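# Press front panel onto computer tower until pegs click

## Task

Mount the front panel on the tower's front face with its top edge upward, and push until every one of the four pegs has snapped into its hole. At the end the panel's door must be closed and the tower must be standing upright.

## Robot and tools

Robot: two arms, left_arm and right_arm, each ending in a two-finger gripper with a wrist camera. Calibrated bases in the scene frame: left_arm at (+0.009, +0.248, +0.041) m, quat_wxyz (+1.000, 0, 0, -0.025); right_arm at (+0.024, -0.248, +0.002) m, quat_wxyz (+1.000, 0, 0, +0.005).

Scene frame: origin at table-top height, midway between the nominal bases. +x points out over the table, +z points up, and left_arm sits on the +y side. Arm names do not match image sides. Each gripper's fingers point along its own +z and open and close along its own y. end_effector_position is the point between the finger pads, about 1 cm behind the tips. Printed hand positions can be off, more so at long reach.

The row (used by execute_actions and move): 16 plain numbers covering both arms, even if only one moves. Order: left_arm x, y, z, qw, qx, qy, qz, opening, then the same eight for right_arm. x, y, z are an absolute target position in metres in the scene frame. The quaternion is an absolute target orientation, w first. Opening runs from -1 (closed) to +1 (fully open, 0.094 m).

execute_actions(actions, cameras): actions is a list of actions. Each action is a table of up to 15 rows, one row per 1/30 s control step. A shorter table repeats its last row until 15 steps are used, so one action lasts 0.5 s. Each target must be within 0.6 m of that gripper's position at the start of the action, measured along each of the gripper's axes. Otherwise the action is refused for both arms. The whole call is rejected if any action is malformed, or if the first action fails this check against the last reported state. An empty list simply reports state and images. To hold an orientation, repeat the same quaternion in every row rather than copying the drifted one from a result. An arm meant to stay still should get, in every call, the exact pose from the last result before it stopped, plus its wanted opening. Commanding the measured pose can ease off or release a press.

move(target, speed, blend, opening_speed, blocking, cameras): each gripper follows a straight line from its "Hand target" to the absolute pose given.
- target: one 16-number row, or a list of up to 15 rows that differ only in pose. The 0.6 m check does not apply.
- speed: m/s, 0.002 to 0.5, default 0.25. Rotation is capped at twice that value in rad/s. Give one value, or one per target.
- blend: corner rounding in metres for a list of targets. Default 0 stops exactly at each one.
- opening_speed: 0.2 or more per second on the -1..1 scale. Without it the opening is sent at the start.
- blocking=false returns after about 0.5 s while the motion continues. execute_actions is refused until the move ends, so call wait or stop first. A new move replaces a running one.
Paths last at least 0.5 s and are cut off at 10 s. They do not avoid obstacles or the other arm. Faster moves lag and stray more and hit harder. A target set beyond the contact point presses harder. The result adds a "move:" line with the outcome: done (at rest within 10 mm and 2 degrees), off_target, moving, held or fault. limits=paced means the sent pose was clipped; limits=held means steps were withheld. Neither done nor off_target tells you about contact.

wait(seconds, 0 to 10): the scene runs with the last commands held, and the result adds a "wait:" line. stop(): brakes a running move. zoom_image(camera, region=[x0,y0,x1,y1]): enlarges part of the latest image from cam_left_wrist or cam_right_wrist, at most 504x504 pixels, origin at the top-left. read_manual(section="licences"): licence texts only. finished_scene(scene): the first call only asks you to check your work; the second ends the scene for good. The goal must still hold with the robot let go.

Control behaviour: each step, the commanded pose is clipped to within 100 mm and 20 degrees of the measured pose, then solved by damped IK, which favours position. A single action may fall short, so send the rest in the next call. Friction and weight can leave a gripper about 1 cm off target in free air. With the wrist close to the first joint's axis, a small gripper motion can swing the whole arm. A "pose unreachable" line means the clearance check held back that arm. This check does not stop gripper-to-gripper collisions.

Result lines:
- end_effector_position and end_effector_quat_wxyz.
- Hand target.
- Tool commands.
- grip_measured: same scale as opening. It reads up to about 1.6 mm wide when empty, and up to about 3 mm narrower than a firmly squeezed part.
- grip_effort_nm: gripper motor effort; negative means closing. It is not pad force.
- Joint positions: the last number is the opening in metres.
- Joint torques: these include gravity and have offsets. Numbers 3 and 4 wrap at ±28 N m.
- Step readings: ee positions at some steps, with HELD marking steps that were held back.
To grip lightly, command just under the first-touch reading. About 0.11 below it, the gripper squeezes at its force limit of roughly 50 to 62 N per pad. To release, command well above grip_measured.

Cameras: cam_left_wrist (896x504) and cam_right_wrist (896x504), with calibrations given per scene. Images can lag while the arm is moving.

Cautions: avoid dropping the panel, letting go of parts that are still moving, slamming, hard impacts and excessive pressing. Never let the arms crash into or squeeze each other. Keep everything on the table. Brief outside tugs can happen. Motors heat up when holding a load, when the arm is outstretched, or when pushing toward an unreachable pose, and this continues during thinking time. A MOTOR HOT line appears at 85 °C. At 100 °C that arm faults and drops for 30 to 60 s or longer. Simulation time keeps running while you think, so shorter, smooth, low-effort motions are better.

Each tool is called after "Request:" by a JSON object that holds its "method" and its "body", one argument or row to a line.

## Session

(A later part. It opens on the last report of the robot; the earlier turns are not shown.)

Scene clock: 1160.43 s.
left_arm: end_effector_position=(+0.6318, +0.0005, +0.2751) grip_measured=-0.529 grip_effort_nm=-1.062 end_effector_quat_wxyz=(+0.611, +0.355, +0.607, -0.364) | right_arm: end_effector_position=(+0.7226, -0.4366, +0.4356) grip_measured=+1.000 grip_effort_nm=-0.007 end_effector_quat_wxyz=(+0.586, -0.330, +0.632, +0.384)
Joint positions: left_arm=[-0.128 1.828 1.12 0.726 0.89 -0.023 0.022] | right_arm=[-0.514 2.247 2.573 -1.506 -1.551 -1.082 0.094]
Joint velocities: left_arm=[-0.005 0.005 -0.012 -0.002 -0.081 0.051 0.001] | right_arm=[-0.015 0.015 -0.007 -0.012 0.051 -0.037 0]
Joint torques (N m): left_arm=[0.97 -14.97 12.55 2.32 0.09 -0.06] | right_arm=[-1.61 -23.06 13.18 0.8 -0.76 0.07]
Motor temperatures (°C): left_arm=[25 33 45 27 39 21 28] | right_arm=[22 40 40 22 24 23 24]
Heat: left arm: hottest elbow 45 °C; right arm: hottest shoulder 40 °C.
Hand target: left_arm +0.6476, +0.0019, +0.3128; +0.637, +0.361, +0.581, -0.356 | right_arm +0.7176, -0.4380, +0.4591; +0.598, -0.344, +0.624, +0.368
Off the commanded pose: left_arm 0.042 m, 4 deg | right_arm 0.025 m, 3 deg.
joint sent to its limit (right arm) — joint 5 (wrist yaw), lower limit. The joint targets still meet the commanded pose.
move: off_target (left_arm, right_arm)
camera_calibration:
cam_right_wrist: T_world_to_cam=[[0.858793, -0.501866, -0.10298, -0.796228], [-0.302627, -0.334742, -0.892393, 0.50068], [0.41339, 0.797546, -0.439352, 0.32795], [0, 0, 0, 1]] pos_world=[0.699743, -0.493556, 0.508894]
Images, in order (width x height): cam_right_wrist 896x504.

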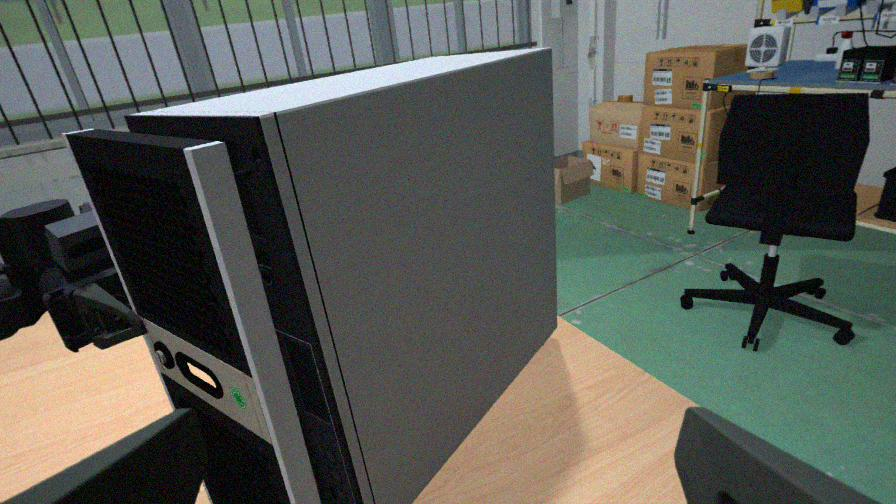

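Request:
{"method": "move", "body": {
  "target": [0.650,0.001,0.321,0.636,0.343,0.579,-0.377,-0.75,0.7226,-0.4366,0.4356,0.604,-0.338,0.614,0.370,1],
  "speed": 0.15,
  "cameras": ["cam_right_wrist"]
}}

Request:
{"method": "zoom_image", "body": {
  "camera": "cam_right_wrist",
  "region": [190, 90, 310, 190]
}}

Scene clock: 1191.93 s.
left_arm: end_effector_position=(+0.6314, +0.0004, +0.2798) grip_measured=-0.530 grip_effort_nm=-1.057 end_effector_quat_wxyz=(+0.604, +0.335, +0.611, -0.386) | right_arm: end_effector_position=(+0.7236, -0.4372, +0.4309) grip_measured=+1.000 grip_effort_nm=-0.007 end_effector_quat_wxyz=(+0.591, -0.337, +0.629, +0.377)
Joint positions: left_arm=[-0.127 1.828 1.121 0.751 0.894 -0.102 0.022] | right_arm=[-0.514 2.247 2.56 -1.497 -1.551 -1.109 0.094]
Joint velocities: left_arm=[-0.005 -0.005 -0.007 -0.002 -0.037 -0.007 -0.001] | right_arm=[-0.005 0.015 -0.002 -0.007 0.051 0.037 0]
Joint torques (N m): left_arm=[0.56 -14.74 12.51 3.26 -0.02 -0.12] | right_arm=[-1.26 -22.01 9.2 0.66 -0.75 -0.17]
Motor temperatures (°C): left_arm=[25 33 48 27 37 21 28] | right_arm=[22 39 46 22 25 23 24]
Heat: left arm: hottest elbow 48 °C; right arm: hottest elbow 46 °C.
Hand target: left_arm +0.6470, +0.0022, +0.3207; +0.636, +0.343, +0.579, -0.377 | right_arm +0.7225, -0.4367, +0.4356; +0.597, -0.346, +0.623, +0.369
Off the commanded pose: left_arm 0.045 m, 5 deg | right_arm 0.005 m, 2 deg.
joint sent to its limit (right arm) — joint 5 (wrist yaw), lower limit. The joint targets still meet the commanded pose.
move: off_target (left_arm)
camera_calibration:
cam_right_wrist: T_world_to_cam=[[0.860804, -0.502456, -0.080956, -0.809116], [-0.285231, -0.344552, -0.894387, 0.480604], [0.421496, 0.792983, -0.439907, 0.318295], [0, 0, 0, 1]] pos_world=[0.699414, -0.493355, 0.504364]
Images, in order (width x height): cam_right_wrist 896x504.

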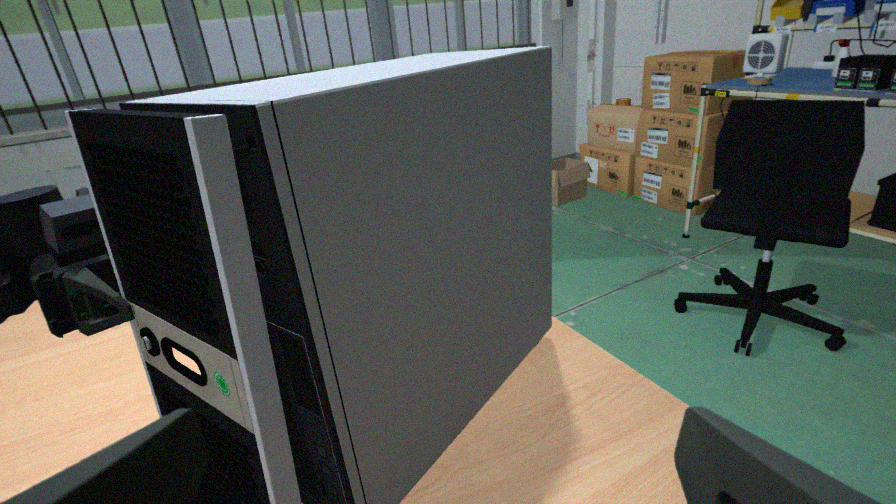

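Scaled by 4.200 from the camera's 896x504 image, which has a finer 1280x720 frame.

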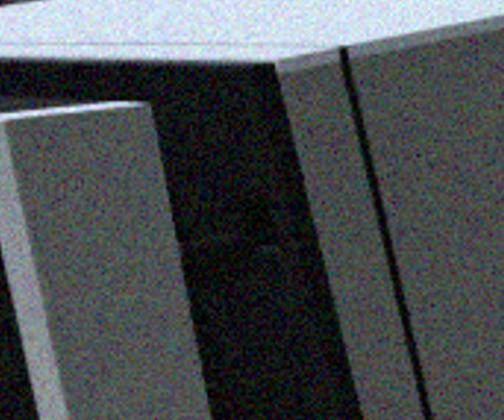

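Request:
{"method": "move", "body": {
  "target": [0.650,0.001,0.321,0.648,0.364,0.567,-0.357,-0.75,0.7226,-0.4366,0.4356,0.604,-0.338,0.614,0.370,1],
  "speed": 0.15,
  "cameras": ["cam_right_wrist"]
}}

Request:
{"method": "zoom_image", "body": {
  "camera": "cam_right_wrist",
  "region": [190, 90, 310, 190]
}}

Request:
{"method": "move", "body": {
  "target": [
    [0.650,0.001,0.321,0.648,0.364,0.567,-0.357,-0.75,0.70,-0.43,0.52,0.604,-0.338,0.614,0.370,1],
    [0.650,0.001,0.321,0.648,0.364,0.567,-0.357,-0.75,0.57,-0.26,0.68,0.593,-0.214,0.724,0.28,1]
  ],
  "cameras": ["cam_right_wrist"]
}}

Request:
{"method": "zoom_image", "body": {
  "camera": "cam_right_wrist",
  "region": [260, 260, 560, 450]
}}

Scene clock: 1208.97 s.
left_arm: end_effector_position=(+0.6319, +0.0004, +0.2813) grip_measured=-0.530 grip_effort_nm=-1.067 end_effector_quat_wxyz=(+0.612, +0.349, +0.603, -0.374) | right_arm: end_effector_position=(+0.7236, -0.4372, +0.4309) grip_measured=+1.000 grip_effort_nm=-0.002 end_effector_quat_wxyz=(+0.591, -0.338, +0.628, +0.377)
Joint positions: left_arm=[-0.127 1.828 1.124 0.751 0.896 -0.06 0.022] | right_arm=[-0.514 2.247 2.56 -1.497 -1.551 -1.11 0.094]
Joint velocities: left_arm=[0.005 -0.015 0.007 -0.002 -0.022 -0.051 0] | right_arm=[0.005 -0.015 -0.007 -0.007 0.007 -0.007 0]
Joint torques (N m): left_arm=[0.73 -14.74 12.55 3.11 0.05 0.07] | right_arm=[-1.49 -22.53 9.26 0.68 -0.8 -0.19]
Motor temperatures (°C): left_arm=[25 33 48 27 35 21 28] | right_arm=[22 40 44 22 25 23 24]
Heat: left arm: hottest elbow 48 °C; right arm: hottest elbow 44 °C.
Hand target: left_arm +0.6471, +0.0022, +0.3207; +0.648, +0.363, +0.567, -0.356 | right_arm +0.7226, -0.4367, +0.4356; +0.597, -0.346, +0.623, +0.369
Off the commanded pose: left_arm 0.044 m, 6 deg | right_arm 0.005 m, 2 deg.
joint sent to its limit (right arm) — joint 5 (wrist yaw), lower limit. The joint targets still meet the commanded pose.
move: off_target (left_arm)
camera_calibration:
cam_right_wrist: T_world_to_cam=[[0.860895, -0.502483, -0.0798157, -0.809685], [-0.28433, -0.345057, -0.894479, 0.479771], [0.421919, 0.792746, -0.439929, 0.317895], [0, 0, 0, 1]] pos_world=[0.699342, -0.493315, 0.504371]
Images, in order (width x height): cam_right_wrist 896x504.

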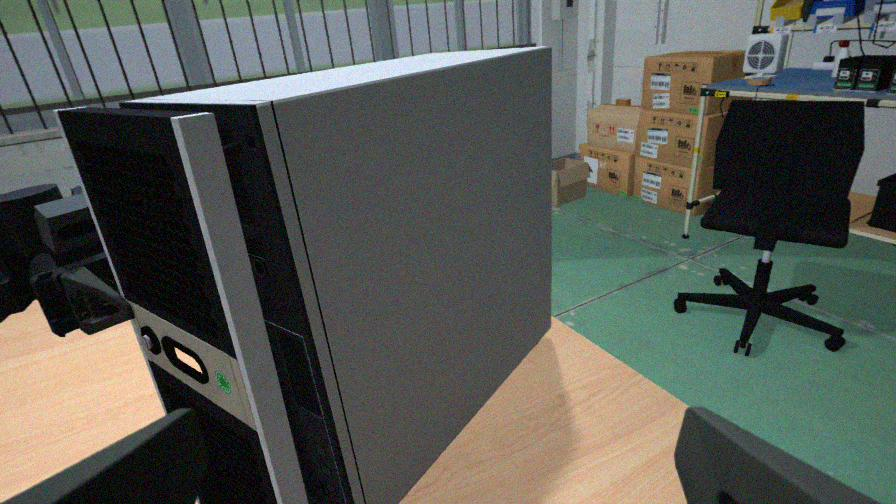

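Scaled by 4.200 from the camera's 896x504 image, which has a finer 1280x720 frame.

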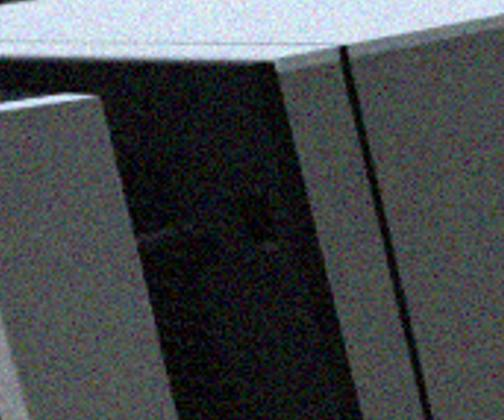

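Scene clock: 1212.20 s.
left_arm: end_effector_position=(+0.6320, +0.0006, +0.2813) grip_measured=-0.530 grip_effort_nm=-1.057 end_effector_quat_wxyz=(+0.613, +0.349, +0.603, -0.373) | right_arm: end_effector_position=(+0.5749, -0.2707, +0.6702) grip_measured=+1.000 grip_effort_nm=-0.002 end_effector_quat_wxyz=(+0.591, -0.205, +0.729, +0.278)
Joint positions: left_arm=[-0.127 1.828 1.124 0.751 0.896 -0.059 0.022] | right_arm=[-0.317 1.456 2.006 -0.824 -1.002 -0.069 0.094]
Joint velocities: left_arm=[-0.005 -0.015 0.002 -0.022 0.037 0.066 0] | right_arm=[0.005 -0.005 -0.012 0.007 0.037 0.022 0]
Joint torques (N m): left_arm=[0.44 -14.97 12.46 3.1 0.03 0.13] | right_arm=[-0.67 -12.69 9.06 1.81 -0.01 0.05]
Motor temperatures (°C): left_arm=[25 33 48 27 35 21 28] | right_arm=[22 40 44 22 25 23 24]
Heat: left arm: hottest elbow 48 °C; right arm: hottest elbow 44 °C.
Hand target: left_arm +0.6473, +0.0022, +0.3207; +0.648, +0.363, +0.567, -0.356 | right_arm +0.5702, -0.2624, +0.6781; +0.596, -0.210, +0.723, +0.279
Off the commanded pose: left_arm 0.044 m, 6 deg | right_arm 0.015 m, 1 deg.
move: off_target (left_arm, right_arm)
camera_calibration:
cam_right_wrist: T_world_to_cam=[[0.613317, -0.772395, -0.165067, -0.452505], [-0.520816, -0.238373, -0.819713, 0.823671], [0.593795, 0.588713, -0.548475, 0.272577], [0, 0, 0, 1]] pos_world=[0.544655, -0.313641, 0.749982]
Images, in order (width x height): cam_right_wrist 896x504.

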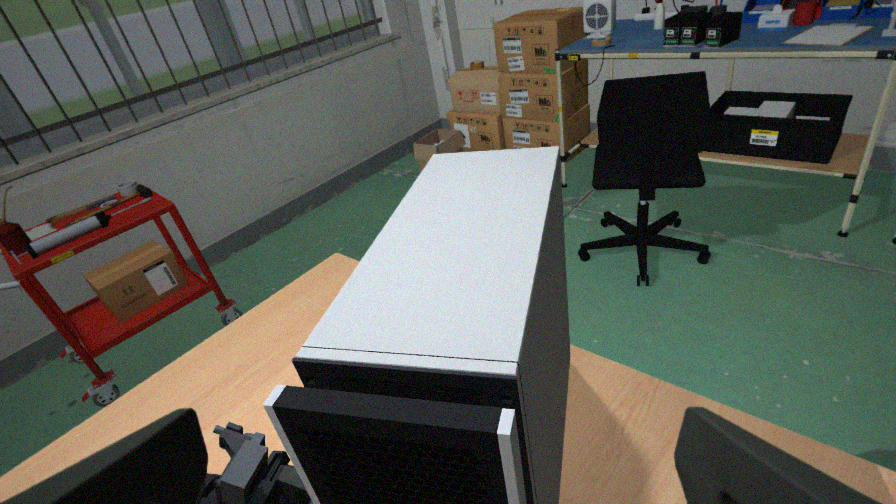

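Scaled by 1.680 from the camera's 896x504 image, which has a finer 1280x720 frame.

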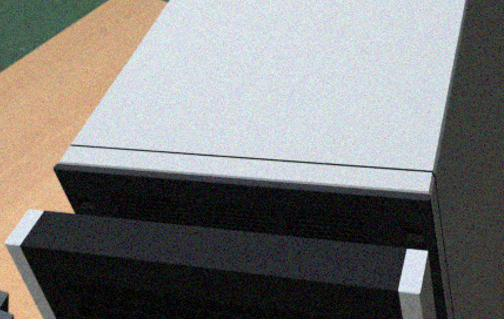

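Request:
{"method": "move", "body": {
  "target": [0.668,0.010,0.321,0.648,0.364,0.567,-0.357,-0.75,0.5749,-0.2707,0.6702,0.591,-0.205,0.729,0.278,1],
  "speed": 0.1,
  "cameras": ["cam_right_wrist"]
}}

Request:
{"method": "zoom_image", "body": {
  "camera": "cam_right_wrist",
  "region": [260, 260, 560, 450]
}}

Scene clock: 1227.77 s.
left_arm: end_effector_position=(+0.6468, +0.0076, +0.2877) grip_measured=-0.532 grip_effort_nm=-1.067 end_effector_quat_wxyz=(+0.619, +0.358, +0.592, -0.372) | right_arm: end_effector_position=(+0.5750, -0.2708, +0.6702) grip_measured=+1.000 grip_effort_nm=-0.002 end_effector_quat_wxyz=(+0.591, -0.205, +0.729, +0.278)
Joint positions: left_arm=[-0.108 1.856 1.175 0.751 0.927 -0.054 0.022] | right_arm=[-0.317 1.456 2.006 -0.824 -1.001 -0.068 0.094]
Joint velocities: left_arm=[-0.005 0.005 -0.002 0.002 -0.051 -0.037 0] | right_arm=[-0.015 -0.005 0.002 -0.007 -0.037 0.022 0]
Joint torques (N m): left_arm=[0.79 -14.74 12.82 2.67 -0.39 -0.03] | right_arm=[-1.26 -11.28 9.26 1.13 -0.2 -0.06]
Motor temperatures (°C): left_arm=[25 33 47 27 34 21 28] | right_arm=[22 40 44 22 24 23 24]
Heat: left arm: hottest elbow 47 °C; right arm: hottest elbow 44 °C.
Hand target: left_arm +0.6652, +0.0111, +0.3206; +0.648, +0.363, +0.567, -0.357 | right_arm +0.5749, -0.2708, +0.6702; +0.591, -0.205, +0.729, +0.278
Off the commanded pose: left_arm 0.040 m, 5 deg | right_arm 0.000 m, 0 deg.
move: off_target (left_arm)
camera_calibration:
cam_right_wrist: T_world_to_cam=[[0.612861, -0.772611, -0.165753, -0.451906], [-0.521361, -0.237737, -0.819551, 0.824045], [0.593789, 0.588688, -0.548508, 0.272594], [0, 0, 0, 1]] pos_world=[0.544717, -0.313714, 0.749963]
Images, in order (width x height): cam_right_wrist 896x504.

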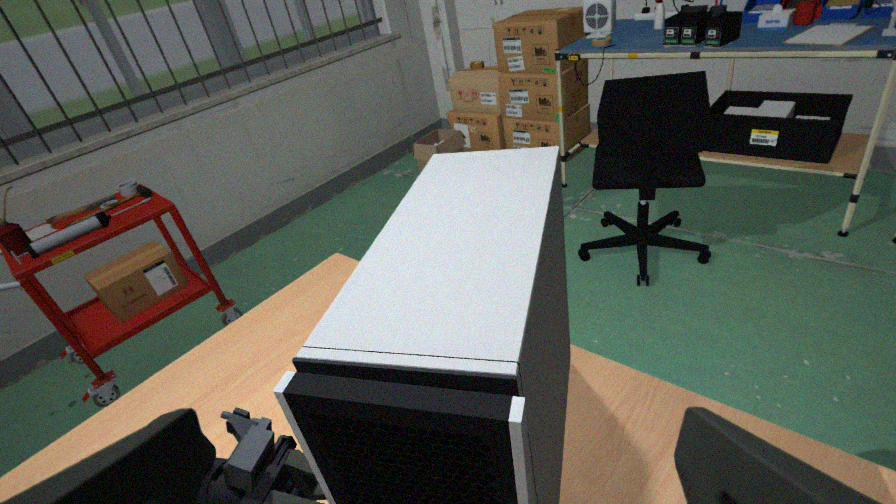

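Scaled by 1.680 from the camera's 896x504 image, which has a finer 1280x720 frame.

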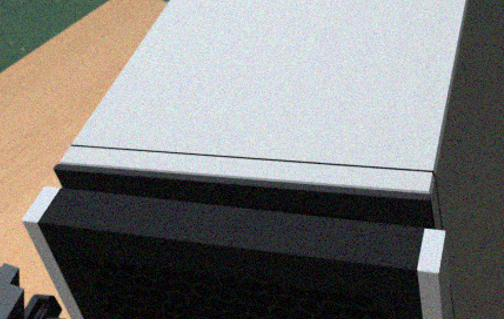

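Request:
{"method": "move", "body": {
  "target": [0.668,0.010,0.311,0.648,0.364,0.567,-0.357,-0.75,0.5749,-0.2707,0.6702,0.591,-0.205,0.729,0.278,1],
  "speed": 0.1,
  "cameras": ["cam_right_wrist"]
}}

Request:
{"method": "zoom_image", "body": {
  "camera": "cam_right_wrist",
  "region": [260, 260, 560, 450]
}}

Request:
{"method": "move", "body": {
  "target": [
    [0.668,0.010,0.311,0.648,0.364,0.567,-0.357,-0.75,0.70,-0.43,0.52,0.604,-0.338,0.614,0.370,1],
    [0.668,0.010,0.311,0.648,0.364,0.567,-0.357,-0.75,0.7226,-0.4366,0.4356,0.604,-0.338,0.614,0.370,1]
  ],
  "cameras": ["cam_right_wrist"]
}}

Request:
{"method": "zoom_image", "body": {
  "camera": "cam_right_wrist",
  "region": [190, 90, 310, 190]
}}

Scene clock: 1236.67 s.
left_arm: end_effector_position=(+0.6481, +0.0073, +0.2807) grip_measured=-0.532 grip_effort_nm=-1.062 end_effector_quat_wxyz=(+0.619, +0.359, +0.592, -0.372) | right_arm: end_effector_position=(+0.5750, -0.2708, +0.6702) grip_measured=+1.000 grip_effort_nm=-0.002 end_effector_quat_wxyz=(+0.591, -0.205, +0.729, +0.278)
Joint positions: left_arm=[-0.108 1.871 1.175 0.765 0.928 -0.051 0.022] | right_arm=[-0.317 1.456 2.006 -0.824 -1.001 -0.068 0.094]
Joint velocities: left_arm=[-0.005 0.005 0.002 -0.007 -0.007 -0.081 -0.001] | right_arm=[-0.005 0.005 0.007 -0.022 -0.066 -0.037 0]
Joint torques (N m): left_arm=[0.85 -14.62 12.19 2.86 -0.47 -0.01] | right_arm=[-1.38 -11.93 9.21 1.17 -0.16 -0.09]
Motor temperatures (°C): left_arm=[25 33 48 27 34 21 28] | right_arm=[22 39 44 22 24 23 24]
Heat: left arm: hottest elbow 48 °C; right arm: hottest elbow 44 °C.
Hand target: left_arm +0.6655, +0.0110, +0.3107; +0.647, +0.363, +0.567, -0.357 | right_arm +0.5749, -0.2707, +0.6702; +0.591, -0.205, +0.729, +0.278
Off the commanded pose: left_arm 0.036 m, 5 deg | right_arm 0.000 m, 0 deg.
move: off_target (left_arm)
camera_calibration:
cam_right_wrist: T_world_to_cam=[[0.612861, -0.772611, -0.165753, -0.451906], [-0.521361, -0.237737, -0.819551, 0.824045], [0.593789, 0.588688, -0.548508, 0.272594], [0, 0, 0, 1]] pos_world=[0.544717, -0.313714, 0.749963]
Images, in order (width x height): cam_right_wrist 896x504.

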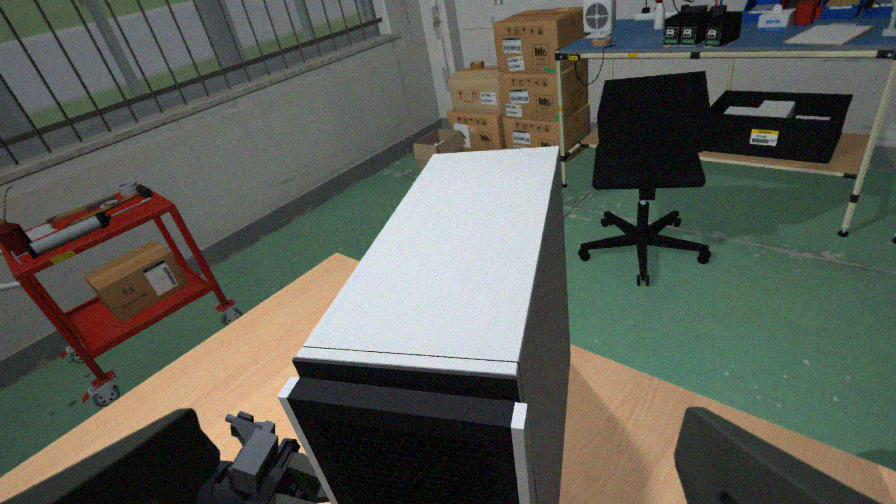

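Scaled by 1.680 from the camera's 896x504 image, which has a finer 1280x720 frame.

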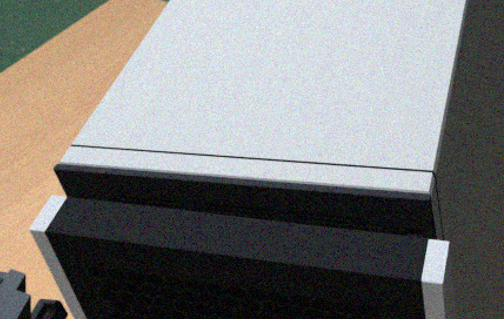

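Scene clock: 1238.93 s.
left_arm: end_effector_position=(+0.6481, +0.0073, +0.2807) grip_measured=-0.532 grip_effort_nm=-1.072 end_effector_quat_wxyz=(+0.619, +0.359, +0.592, -0.372) | right_arm: end_effector_position=(+0.7215, -0.4355, +0.4412) grip_measured=+1.000 grip_effort_nm=-0.012 end_effector_quat_wxyz=(+0.598, -0.334, +0.625, +0.374)
Joint positions: left_arm=[-0.108 1.871 1.175 0.765 0.928 -0.051 0.022] | right_arm=[-0.513 2.014 2.06 -0.322 -1.551 -0.209 0.094]
Joint velocities: left_arm=[-0.005 -0.005 -0.017 0.007 -0.066 -0.022 0] | right_arm=[0.005 -0.005 -0.002 0.007 0.007 0.022 0]
Joint torques (N m): left_arm=[0.67 -14.74 12.29 2.95 -0.47 -0.03] | right_arm=[-0.79 -19.55 10.26 1.44 -0.32 -0.17]
Motor temperatures (°C): left_arm=[25 33 49 27 34 21 28] | right_arm=[22 39 44 22 24 23 24]
Heat: left arm: hottest elbow 49 °C; right arm: hottest elbow 44 °C.
Hand target: left_arm +0.6656, +0.0110, +0.3108; +0.648, +0.363, +0.567, -0.357 | right_arm +0.7237, -0.4351, +0.4381; +0.601, -0.342, +0.621, +0.369
Off the commanded pose: left_arm 0.036 m, 5 deg | right_arm 0.006 m, 2 deg.
joint sent to its limit (right arm) — joint 5 (wrist yaw), lower limit. The joint targets still meet the commanded pose.
move: off_target (left_arm)
camera_calibration:
cam_right_wrist: T_world_to_cam=[[0.85611, -0.511528, -0.0735852, -0.809391], [-0.277592, -0.335065, -0.900374, 0.491086], [0.435911, 0.791246, -0.428848, 0.306278], [0, 0, 0, 1]] pos_world=[0.695739, -0.491821, 0.513949]
Images, in order (width x height): cam_right_wrist 896x504.

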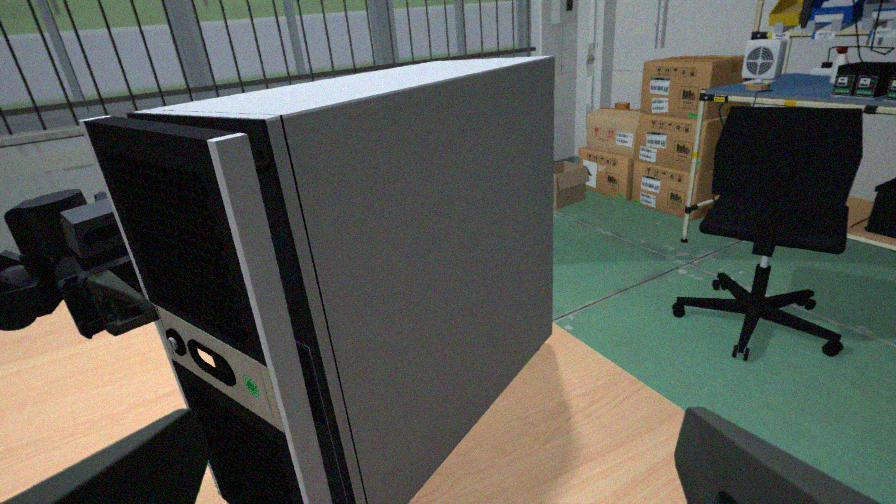

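Scaled by 4.200 from the camera's 896x504 image, which has a finer 1280x720 frame.

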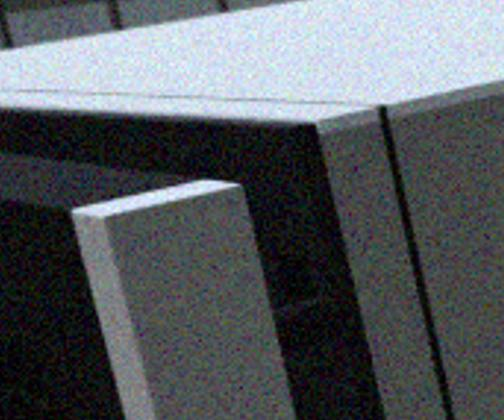

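Request:
{"method": "move", "body": {
  "target": [0.661,0.019,0.317,0.648,0.364,0.567,-0.357,-0.75,0.7215,-0.4355,0.4412,0.604,-0.338,0.614,0.370,1],
  "speed": 0.1,
  "cameras": ["cam_right_wrist"]
}}

Request:
{"method": "zoom_image", "body": {
  "camera": "cam_right_wrist",
  "region": [190, 90, 310, 190]
}}

Request:
{"method": "move", "body": {
  "target": [
    [0.661,0.019,0.317,0.648,0.364,0.567,-0.357,-0.75,0.70,-0.43,0.52,0.604,-0.338,0.614,0.370,1],
    [0.661,0.019,0.317,0.648,0.364,0.567,-0.357,-0.75,0.57,-0.26,0.68,0.593,-0.214,0.724,0.28,1]
  ],
  "cameras": ["cam_right_wrist"]
}}

Request:
{"method": "zoom_image", "body": {
  "camera": "cam_right_wrist",
  "region": [260, 260, 560, 450]
}}

Scene clock: 1248.97 s.
left_arm: end_effector_position=(+0.6477, +0.0092, +0.2806) grip_measured=-0.532 grip_effort_nm=-1.067 end_effector_quat_wxyz=(+0.618, +0.361, +0.591, -0.373) | right_arm: end_effector_position=(+0.7215, -0.4355, +0.4412) grip_measured=+1.000 grip_effort_nm=-0.007 end_effector_quat_wxyz=(+0.598, -0.334, +0.625, +0.374)
Joint positions: left_arm=[-0.103 1.871 1.175 0.765 0.938 -0.051 0.022] | right_arm=[-0.513 2.014 2.06 -0.322 -1.551 -0.209 0.094]
Joint velocities: left_arm=[0.005 -0.005 0.002 -0.017 0.095 -0.007 0] | right_arm=[0.005 -0.015 0.002 -0.012 0.066 0.007 0]
Joint torques (N m): left_arm=[1.14 -16.56 10.76 2.85 -0.33 -0.04] | right_arm=[-1.38 -20.31 10.03 1.46 -0.3 -0.14]
Motor temperatures (°C): left_arm=[25 33 49 27 33 21 28] | right_arm=[22 39 43 22 24 23 24]
Heat: left arm: hottest elbow 49 °C; right arm: hottest elbow 43 °C.
Hand target: left_arm +0.6593, +0.0194, +0.3167; +0.648, +0.364, +0.567, -0.357 | right_arm +0.7215, -0.4355, +0.4412; +0.602, -0.342, +0.621, +0.369
Off the commanded pose: left_arm 0.040 m, 5 deg | right_arm 0.000 m, 2 deg.
joint sent to its limit (right arm) — joint 5 (wrist yaw), lower limit. The joint targets still meet the commanded pose.
move: off_target (left_arm)
camera_calibration:
cam_right_wrist: T_world_to_cam=[[0.85611, -0.511528, -0.0735852, -0.809391], [-0.277592, -0.335065, -0.900374, 0.491086], [0.435911, 0.791246, -0.428848, 0.306278], [0, 0, 0, 1]] pos_world=[0.695739, -0.491821, 0.513949]
Images, in order (width x height): cam_right_wrist 896x504.

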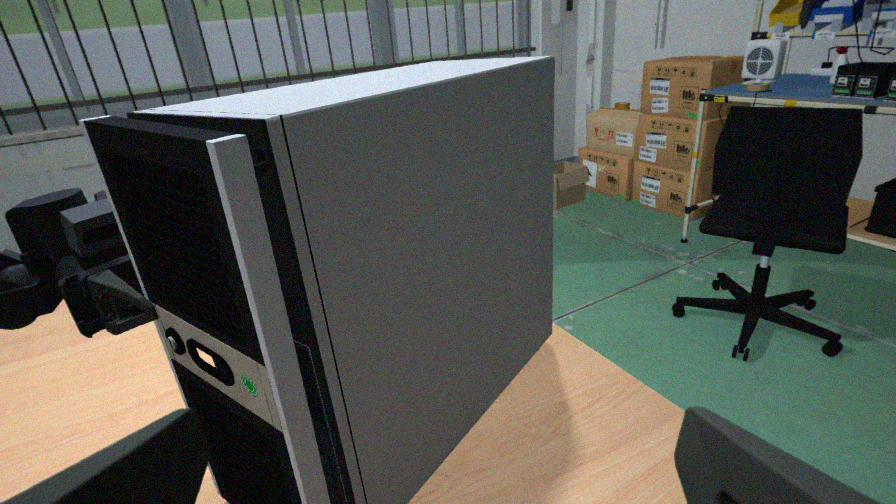

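Scaled by 4.200 from the camera's 896x504 image, which has a finer 1280x720 frame.

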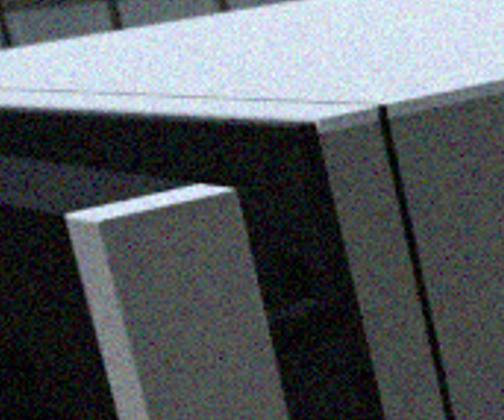

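Scene clock: 1251.33 s.
left_arm: end_effector_position=(+0.6477, +0.0092, +0.2806) grip_measured=-0.532 grip_effort_nm=-1.062 end_effector_quat_wxyz=(+0.618, +0.361, +0.591, -0.373) | right_arm: end_effector_position=(+0.5702, -0.2660, +0.6580) grip_measured=+1.000 grip_effort_nm=-0.012 end_effector_quat_wxyz=(+0.583, -0.207, +0.733, +0.284)
Joint positions: left_arm=[-0.103 1.871 1.175 0.765 0.938 -0.051 0.022] | right_arm=[-0.312 1.436 1.96 -0.828 -1.009 -0.083 0.094]
Joint velocities: left_arm=[-0.005 -0.024 0.002 -0.002 -0.022 -0.022 0.001] | right_arm=[-0.015 0.005 -0.017 -0.012 -0.007 -0.022 0]
Joint torques (N m): left_arm=[1.2 -16.38 10.81 2.82 -0.32 -0.04] | right_arm=[-0.97 -11.46 13.94 0.85 -0.01 -0.05]
Motor temperatures (°C): left_arm=[25 33 49 27 33 21 28] | right_arm=[22 39 43 22 24 23 24]
Heat: left arm: hottest elbow 49 °C; right arm: hottest elbow 43 °C.
Hand target: left_arm +0.6593, +0.0195, +0.3167; +0.648, +0.364, +0.567, -0.357 | right_arm +0.5679, -0.2614, +0.6769; +0.593, -0.215, +0.724, +0.279
Off the commanded pose: left_arm 0.040 m, 5 deg | right_arm 0.023 m, 2 deg.
move: off_target (left_arm, right_arm)
camera_calibration:
cam_right_wrist: T_world_to_cam=[[0.620604, -0.7639, -0.176942, -0.442062], [-0.532484, -0.244925, -0.81023, 0.811042], [0.575597, 0.59705, -0.558765, 0.285292], [0, 0, 0, 1]] pos_world=[0.541999, -0.309381, 0.738323]
Images, in order (width x height): cam_right_wrist 896x504.

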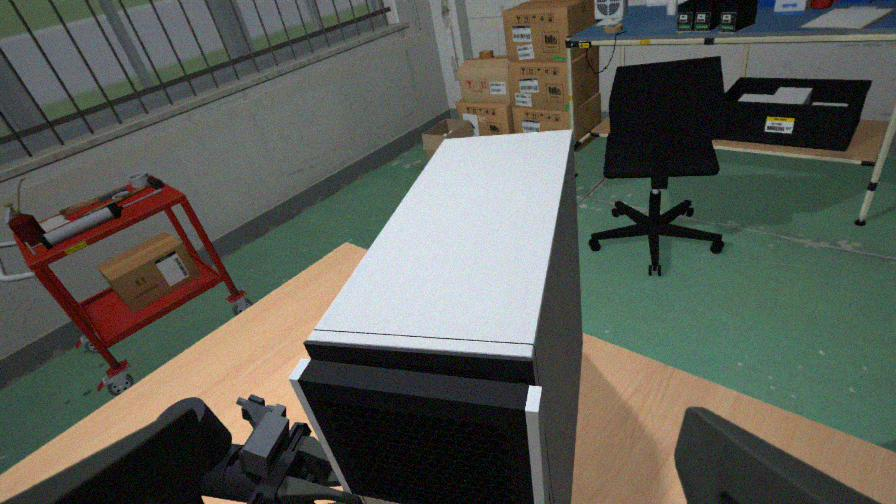

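Scaled by 1.680 from the camera's 896x504 image, which has a finer 1280x720 frame.

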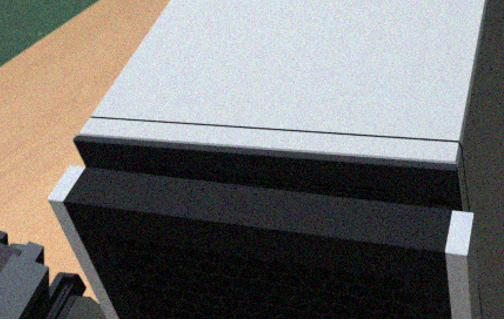

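Request:
{"method": "move", "body": {
  "target": [0.658,0.031,0.324,0.652,0.364,0.567,-0.357,-0.75,0.5702,-0.266,0.658,0.583,-0.207,0.733,0.284,1],
  "speed": 0.1,
  "cameras": ["cam_right_wrist"]
}}

Request:
{"method": "zoom_image", "body": {
  "camera": "cam_right_wrist",
  "region": [260, 260, 560, 450]
}}

Scene clock: 1267.53 s.
left_arm: end_effector_position=(+0.6475, +0.0168, +0.2810) grip_measured=-0.532 grip_effort_nm=-1.057 end_effector_quat_wxyz=(+0.617, +0.365, +0.588, -0.374) | right_arm: end_effector_position=(+0.5702, -0.2660, +0.6580) grip_measured=+1.000 grip_effort_nm=-0.007 end_effector_quat_wxyz=(+0.583, -0.207, +0.733, +0.284)
Joint positions: left_arm=[-0.088 1.871 1.175 0.769 0.961 -0.051 0.022] | right_arm=[-0.312 1.436 1.96 -0.828 -1.009 -0.083 0.094]
Joint velocities: left_arm=[0.005 -0.005 0.007 0.017 0.037 -0.022 0] | right_arm=[-0.005 -0.015 -0.007 -0.012 0.007 -0.007 0]
Joint torques (N m): left_arm=[1.85 -17.85 9.98 2.89 -0.65 -0.13] | right_arm=[-1.26 -12.1 9.24 1.21 -0.18 -0.08]
Motor temperatures (°C): left_arm=[25 33 49 27 32 21 28] | right_arm=[22 38 45 22 24 23 24]
Heat: left arm: hottest elbow 49 °C; right arm: hottest elbow 45 °C.
Hand target: left_arm +0.6563, +0.0312, +0.3236; +0.650, +0.363, +0.565, -0.356 | right_arm +0.5702, -0.2660, +0.6581; +0.583, -0.207, +0.733, +0.284
Off the commanded pose: left_arm 0.046 m, 5 deg | right_arm 0.000 m, 0 deg.
move: off_target (left_arm)
camera_calibration:
cam_right_wrist: T_world_to_cam=[[0.620604, -0.7639, -0.176942, -0.442062], [-0.532484, -0.244925, -0.81023, 0.811042], [0.575597, 0.59705, -0.558765, 0.285292], [0, 0, 0, 1]] pos_world=[0.541999, -0.309381, 0.738323]
Images, in order (width x height): cam_right_wrist 896x504.

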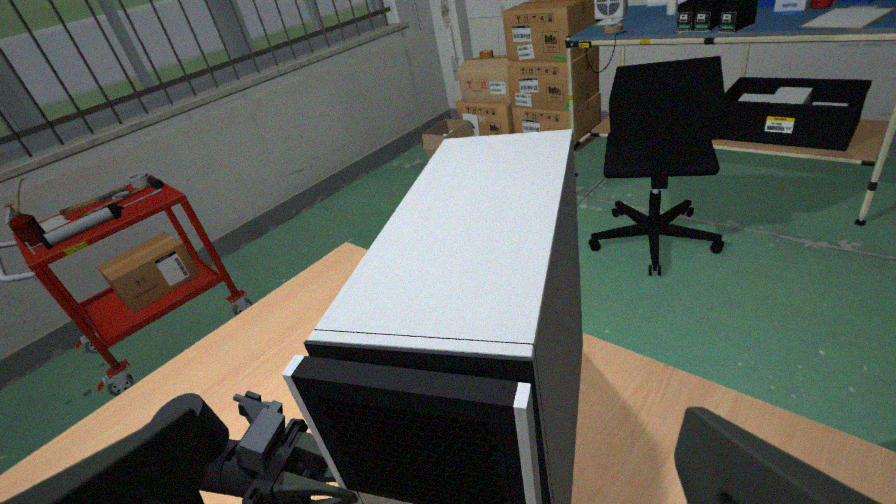

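Scaled by 1.680 from the camera's 896x504 image, which has a finer 1280x720 frame.

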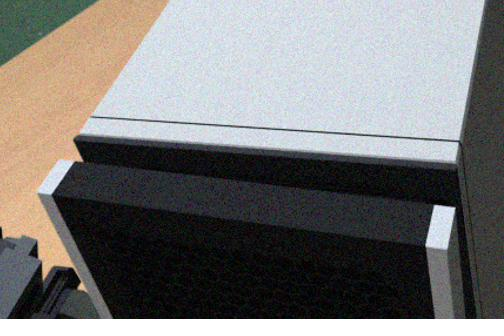

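Request:
{"method": "move", "body": {
  "target": [0.658,0.029,0.328,0.667,0.339,0.582,-0.328,-0.75,0.5702,-0.266,0.658,0.583,-0.207,0.733,0.284,1],
  "speed": 0.1,
  "cameras": ["cam_right_wrist"]
}}

Request:
{"method": "zoom_image", "body": {
  "camera": "cam_right_wrist",
  "region": [260, 260, 560, 450]
}}

Request:
{"method": "move", "body": {
  "target": [
    [0.658,0.029,0.328,0.667,0.339,0.582,-0.328,-0.75,0.70,-0.43,0.52,0.604,-0.338,0.614,0.370,1],
    [0.658,0.029,0.328,0.667,0.339,0.582,-0.328,-0.75,0.7226,-0.4366,0.4356,0.604,-0.338,0.614,0.370,1]
  ],
  "cameras": ["cam_right_wrist"]
}}

Request:
{"method": "zoom_image", "body": {
  "camera": "cam_right_wrist",
  "region": [190, 90, 310, 190]
}}

Scene clock: 1279.57 s.
left_arm: end_effector_position=(+0.6462, +0.0133, +0.2828) grip_measured=-0.532 grip_effort_nm=-1.062 end_effector_quat_wxyz=(+0.628, +0.343, +0.601, -0.357) | right_arm: end_effector_position=(+0.5702, -0.2660, +0.6580) grip_measured=+1.000 grip_effort_nm=-0.007 end_effector_quat_wxyz=(+0.583, -0.207, +0.733, +0.284)
Joint positions: left_arm=[-0.107 1.847 1.146 0.769 0.879 -0.05 0.022] | right_arm=[-0.312 1.436 1.96 -0.828 -1.009 -0.083 0.094]
Joint velocities: left_arm=[-0.005 -0.005 -0.002 0.007 -0.066 0.007 0] | right_arm=[-0.005 -0.005 -0.012 -0.002 0.007 -0.022 0]
Joint torques (N m): left_arm=[1.79 -18.43 9.59 2.15 -1.68 0.09] | right_arm=[-1.32 -12.22 9.26 1.11 -0.11 -0.06]
Motor temperatures (°C): left_arm=[25 33 48 27 32 21 28] | right_arm=[22 38 44 22 24 23 24]
Heat: left arm: hottest elbow 48 °C; right arm: hottest elbow 44 °C.
Hand target: left_arm +0.6562, +0.0294, +0.3276; +0.665, +0.338, +0.580, -0.327 | right_arm +0.5702, -0.2660, +0.6580; +0.583, -0.207, +0.733, +0.284
Off the commanded pose: left_arm 0.049 m, 6 deg | right_arm 0.000 m, 0 deg.
move: off_target (left_arm)
camera_calibration:
cam_right_wrist: T_world_to_cam=[[0.620604, -0.7639, -0.176942, -0.442062], [-0.532484, -0.244925, -0.81023, 0.811042], [0.575597, 0.59705, -0.558765, 0.285292], [0, 0, 0, 1]] pos_world=[0.541999, -0.309381, 0.738323]
Images, in order (width x height): cam_right_wrist 896x504.

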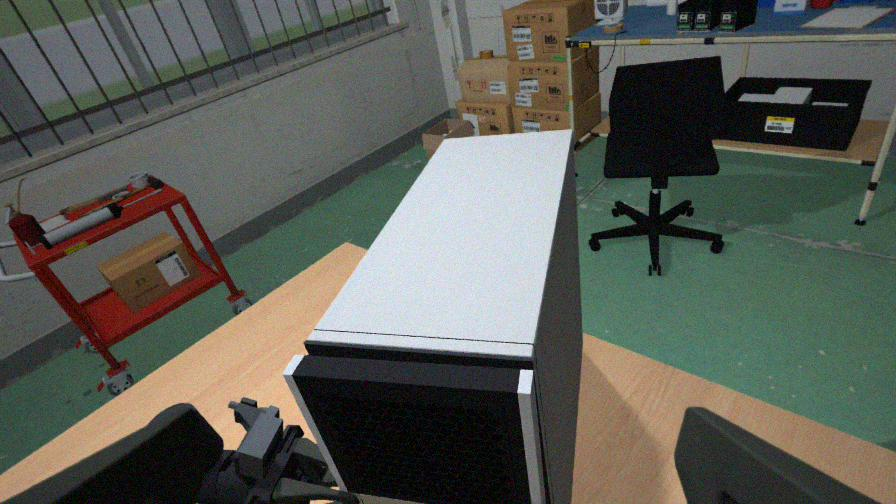

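Scaled by 1.680 from the camera's 896x504 image, which has a finer 1280x720 frame.

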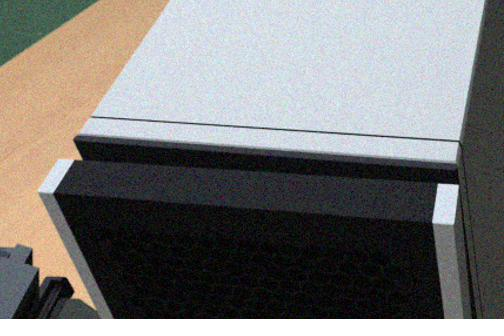

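Scene clock: 1281.80 s.
left_arm: end_effector_position=(+0.6459, +0.0132, +0.2830) grip_measured=-0.532 grip_effort_nm=-1.062 end_effector_quat_wxyz=(+0.628, +0.342, +0.601, -0.356) | right_arm: end_effector_position=(+0.7220, -0.4360, +0.4401) grip_measured=+1.000 grip_effort_nm=-0.007 end_effector_quat_wxyz=(+0.597, -0.333, +0.626, +0.375)
Joint positions: left_arm=[-0.108 1.846 1.143 0.769 0.874 -0.05 0.022] | right_arm=[-0.513 2.017 2.063 -0.334 -1.551 -0.217 0.094]
Joint velocities: left_arm=[-0.015 -0.015 -0.007 -0.002 0.11 0.022 -0.001] | right_arm=[-0.005 0.005 -0.002 -0.007 -0.037 0.007 0]
Joint torques (N m): left_arm=[1.79 -18.2 9.88 2.17 -1.51 0.11] | right_arm=[-1.38 -20.66 10.39 1.47 -0.34 -0.21]
Motor temperatures (°C): left_arm=[25 33 48 27 32 21 28] | right_arm=[22 38 44 22 24 23 24]
Heat: left arm: hottest elbow 48 °C; right arm: hottest elbow 44 °C.
Hand target: left_arm +0.6562, +0.0293, +0.3278; +0.665, +0.337, +0.580, -0.327 | right_arm +0.7239, -0.4351, +0.4382; +0.601, -0.342, +0.621, +0.370
Off the commanded pose: left_arm 0.049 m, 6 deg | right_arm 0.005 m, 2 deg.
joint sent to its limit (right arm) — joint 5 (wrist yaw), lower limit. The joint targets still meet the commanded pose.
move: off_target (left_arm)
camera_calibration:
cam_right_wrist: T_world_to_cam=[[0.855757, -0.51173, -0.0762421, -0.808797], [-0.27988, -0.333936, -0.900086, 0.492051], [0.435141, 0.791593, -0.428991, 0.306816], [0, 0, 0, 1]] pos_world=[0.696341, -0.492446, 0.512845]
Images, in order (width x height): cam_right_wrist 896x504.

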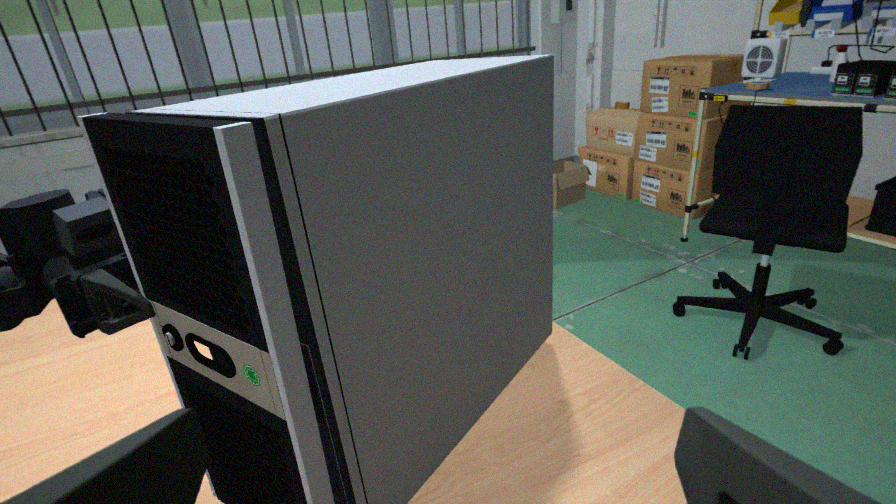

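Scaled by 4.200 from the camera's 896x504 image, which has a finer 1280x720 frame.

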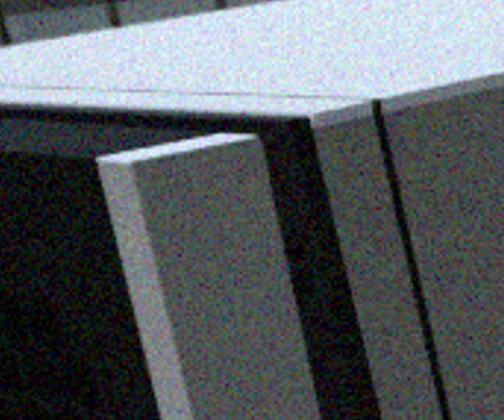

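Request:
{"method": "move", "body": {
  "target": [0.676,0.038,0.326,0.667,0.339,0.582,-0.328,-0.75,0.722,-0.436,0.4401,0.597,-0.333,0.626,0.375,1],
  "speed": 0.1,
  "cameras": ["cam_right_wrist"]
}}

Request:
{"method": "zoom_image", "body": {
  "camera": "cam_right_wrist",
  "region": [190, 90, 310, 190]
}}

Request:
{"method": "move", "body": {
  "target": [0.676,0.038,0.326,0.667,0.339,0.582,-0.328,-0.75,0.70,-0.44,0.10,0.604,-0.338,0.614,0.370,1],
  "cameras": ["cam_right_wrist"]
}}

Request:
{"method": "zoom_image", "body": {
  "camera": "cam_right_wrist",
  "region": [220, 120, 370, 260]
}}

Scene clock: 1290.53 s.
left_arm: end_effector_position=(+0.6455, +0.0136, +0.2827) grip_measured=-0.532 grip_effort_nm=-1.067 end_effector_quat_wxyz=(+0.626, +0.343, +0.602, -0.359) | right_arm: end_effector_position=(+0.7220, -0.4360, +0.4401) grip_measured=+1.000 grip_effort_nm=-0.012 end_effector_quat_wxyz=(+0.597, -0.333, +0.626, +0.375)
Joint positions: left_arm=[-0.106 1.846 1.144 0.765 0.882 -0.051 0.022] | right_arm=[-0.513 2.017 2.063 -0.334 -1.551 -0.217 0.094]
Joint velocities: left_arm=[-0.005 -0.015 -0.007 0.022 0.022 -0.051 0] | right_arm=[-0.015 -0.015 -0.002 0.002 -0.037 0.066 0]
Joint torques (N m): left_arm=[3.19 -15.79 12.77 2.1 -0.94 0.06] | right_arm=[-1.44 -20.54 10.14 0.85 -0.18 -0.04]
Motor temperatures (°C): left_arm=[25 33 48 27 32 21 28] | right_arm=[22 39 45 22 24 23 24]
Heat: left arm: hottest elbow 48 °C; right arm: hottest elbow 45 °C.
Hand target: left_arm +0.6711, +0.0394, +0.3256; +0.665, +0.338, +0.581, -0.327 | right_arm +0.7220, -0.4360, +0.4401; +0.597, -0.333, +0.626, +0.375
Off the commanded pose: left_arm 0.058 m, 6 deg | right_arm 0.000 m, 0 deg.
move: off_target (left_arm)
camera_calibration:
cam_right_wrist: T_world_to_cam=[[0.855757, -0.51173, -0.0762421, -0.808797], [-0.27988, -0.333936, -0.900086, 0.492051], [0.435141, 0.791593, -0.428991, 0.306816], [0, 0, 0, 1]] pos_world=[0.696341, -0.492446, 0.512845]
Images, in order (width x height): cam_right_wrist 896x504.

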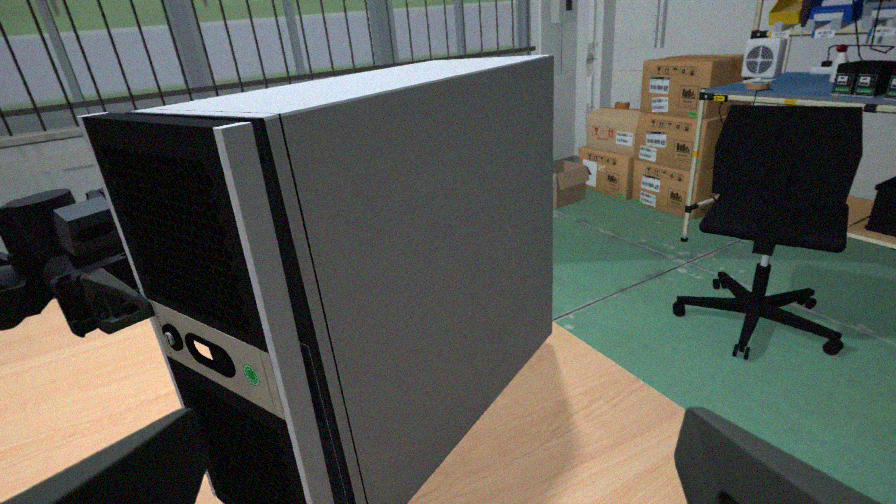

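Scaled by 4.200 from the camera's 896x504 image, which has a finer 1280x720 frame.

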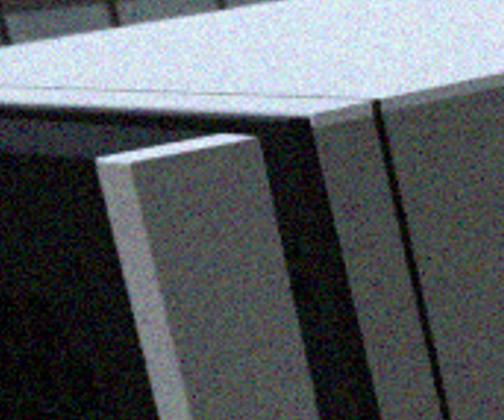

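Scene clock: 1292.63 s.
left_arm: end_effector_position=(+0.6455, +0.0136, +0.2827) grip_measured=-0.532 grip_effort_nm=-1.057 end_effector_quat_wxyz=(+0.626, +0.343, +0.602, -0.359) | right_arm: end_effector_position=(+0.6985, -0.4302, +0.0931) grip_measured=+1.000 grip_effort_nm=-0.012 end_effector_quat_wxyz=(+0.594, -0.328, +0.631, +0.376)
Joint positions: left_arm=[-0.106 1.846 1.144 0.765 0.882 -0.051 0.022] | right_arm=[-0.522 2.269 1.603 -0.019 -1.551 -0.601 0.094]
Joint velocities: left_arm=[-0.005 -0.005 0.007 -0.002 0.066 0.051 0.001] | right_arm=[-0.005 -0.005 -0.002 0.007 -0.095 0.051 0]
Joint torques (N m): left_arm=[3.31 -15.74 12.92 2.14 -0.96 0.08] | right_arm=[-1.9 -21.71 8.58 1.28 -0.59 -0.18]
Motor temperatures (°C): left_arm=[25 33 47 27 32 21 28] | right_arm=[22 39 44 22 24 23 24]
Heat: left arm: hottest elbow 47 °C; right arm: hottest elbow 44 °C.
Hand target: left_arm +0.6712, +0.0395, +0.3258; +0.665, +0.338, +0.581, -0.327 | right_arm +0.6985, -0.4391, +0.1000; +0.603, -0.337, +0.626, +0.362
Off the commanded pose: left_arm 0.058 m, 6 deg | right_arm 0.012 m, 3 deg.
joint sent to its limit (right arm) — joint 5 (wrist yaw), lower limit. The joint targets still meet the commanded pose.
move: off_target (left_arm, right_arm)
camera_calibration:
cam_right_wrist: T_world_to_cam=[[0.85159, -0.516401, -0.0901363, -0.81002], [-0.295831, -0.331478, -0.895883, 0.186907], [0.432756, 0.78959, -0.435051, 0.164947], [0, 0, 0, 1]] pos_world=[0.673717, -0.48658, 0.166195]
Images, in order (width x height): cam_right_wrist 896x504.

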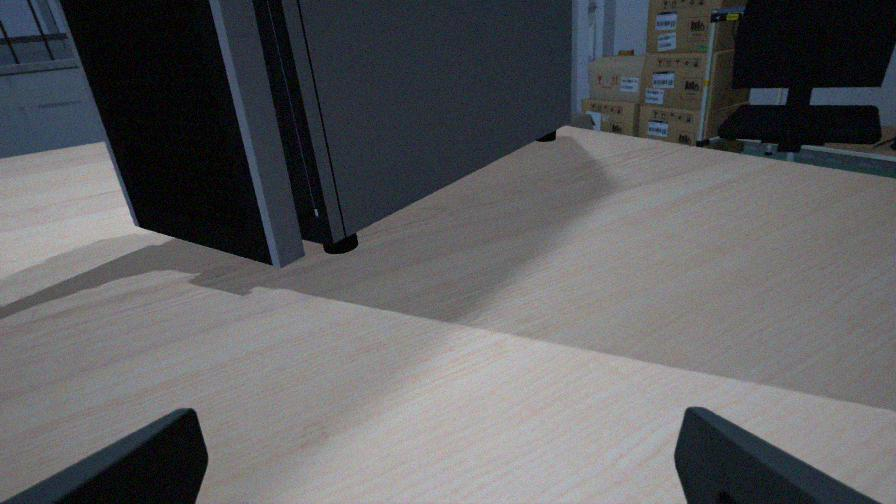

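Scaled by 3.360 from the camera's 896x504 image, which has a finer 1280x720 frame.

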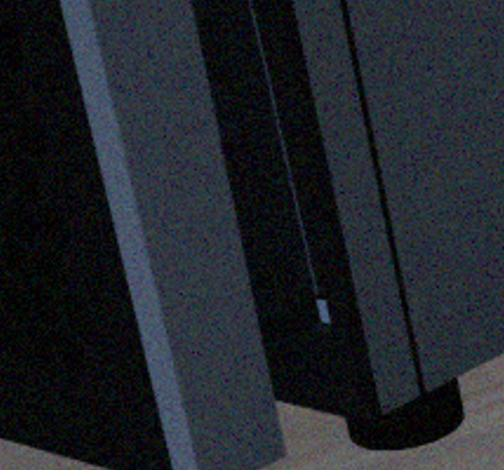

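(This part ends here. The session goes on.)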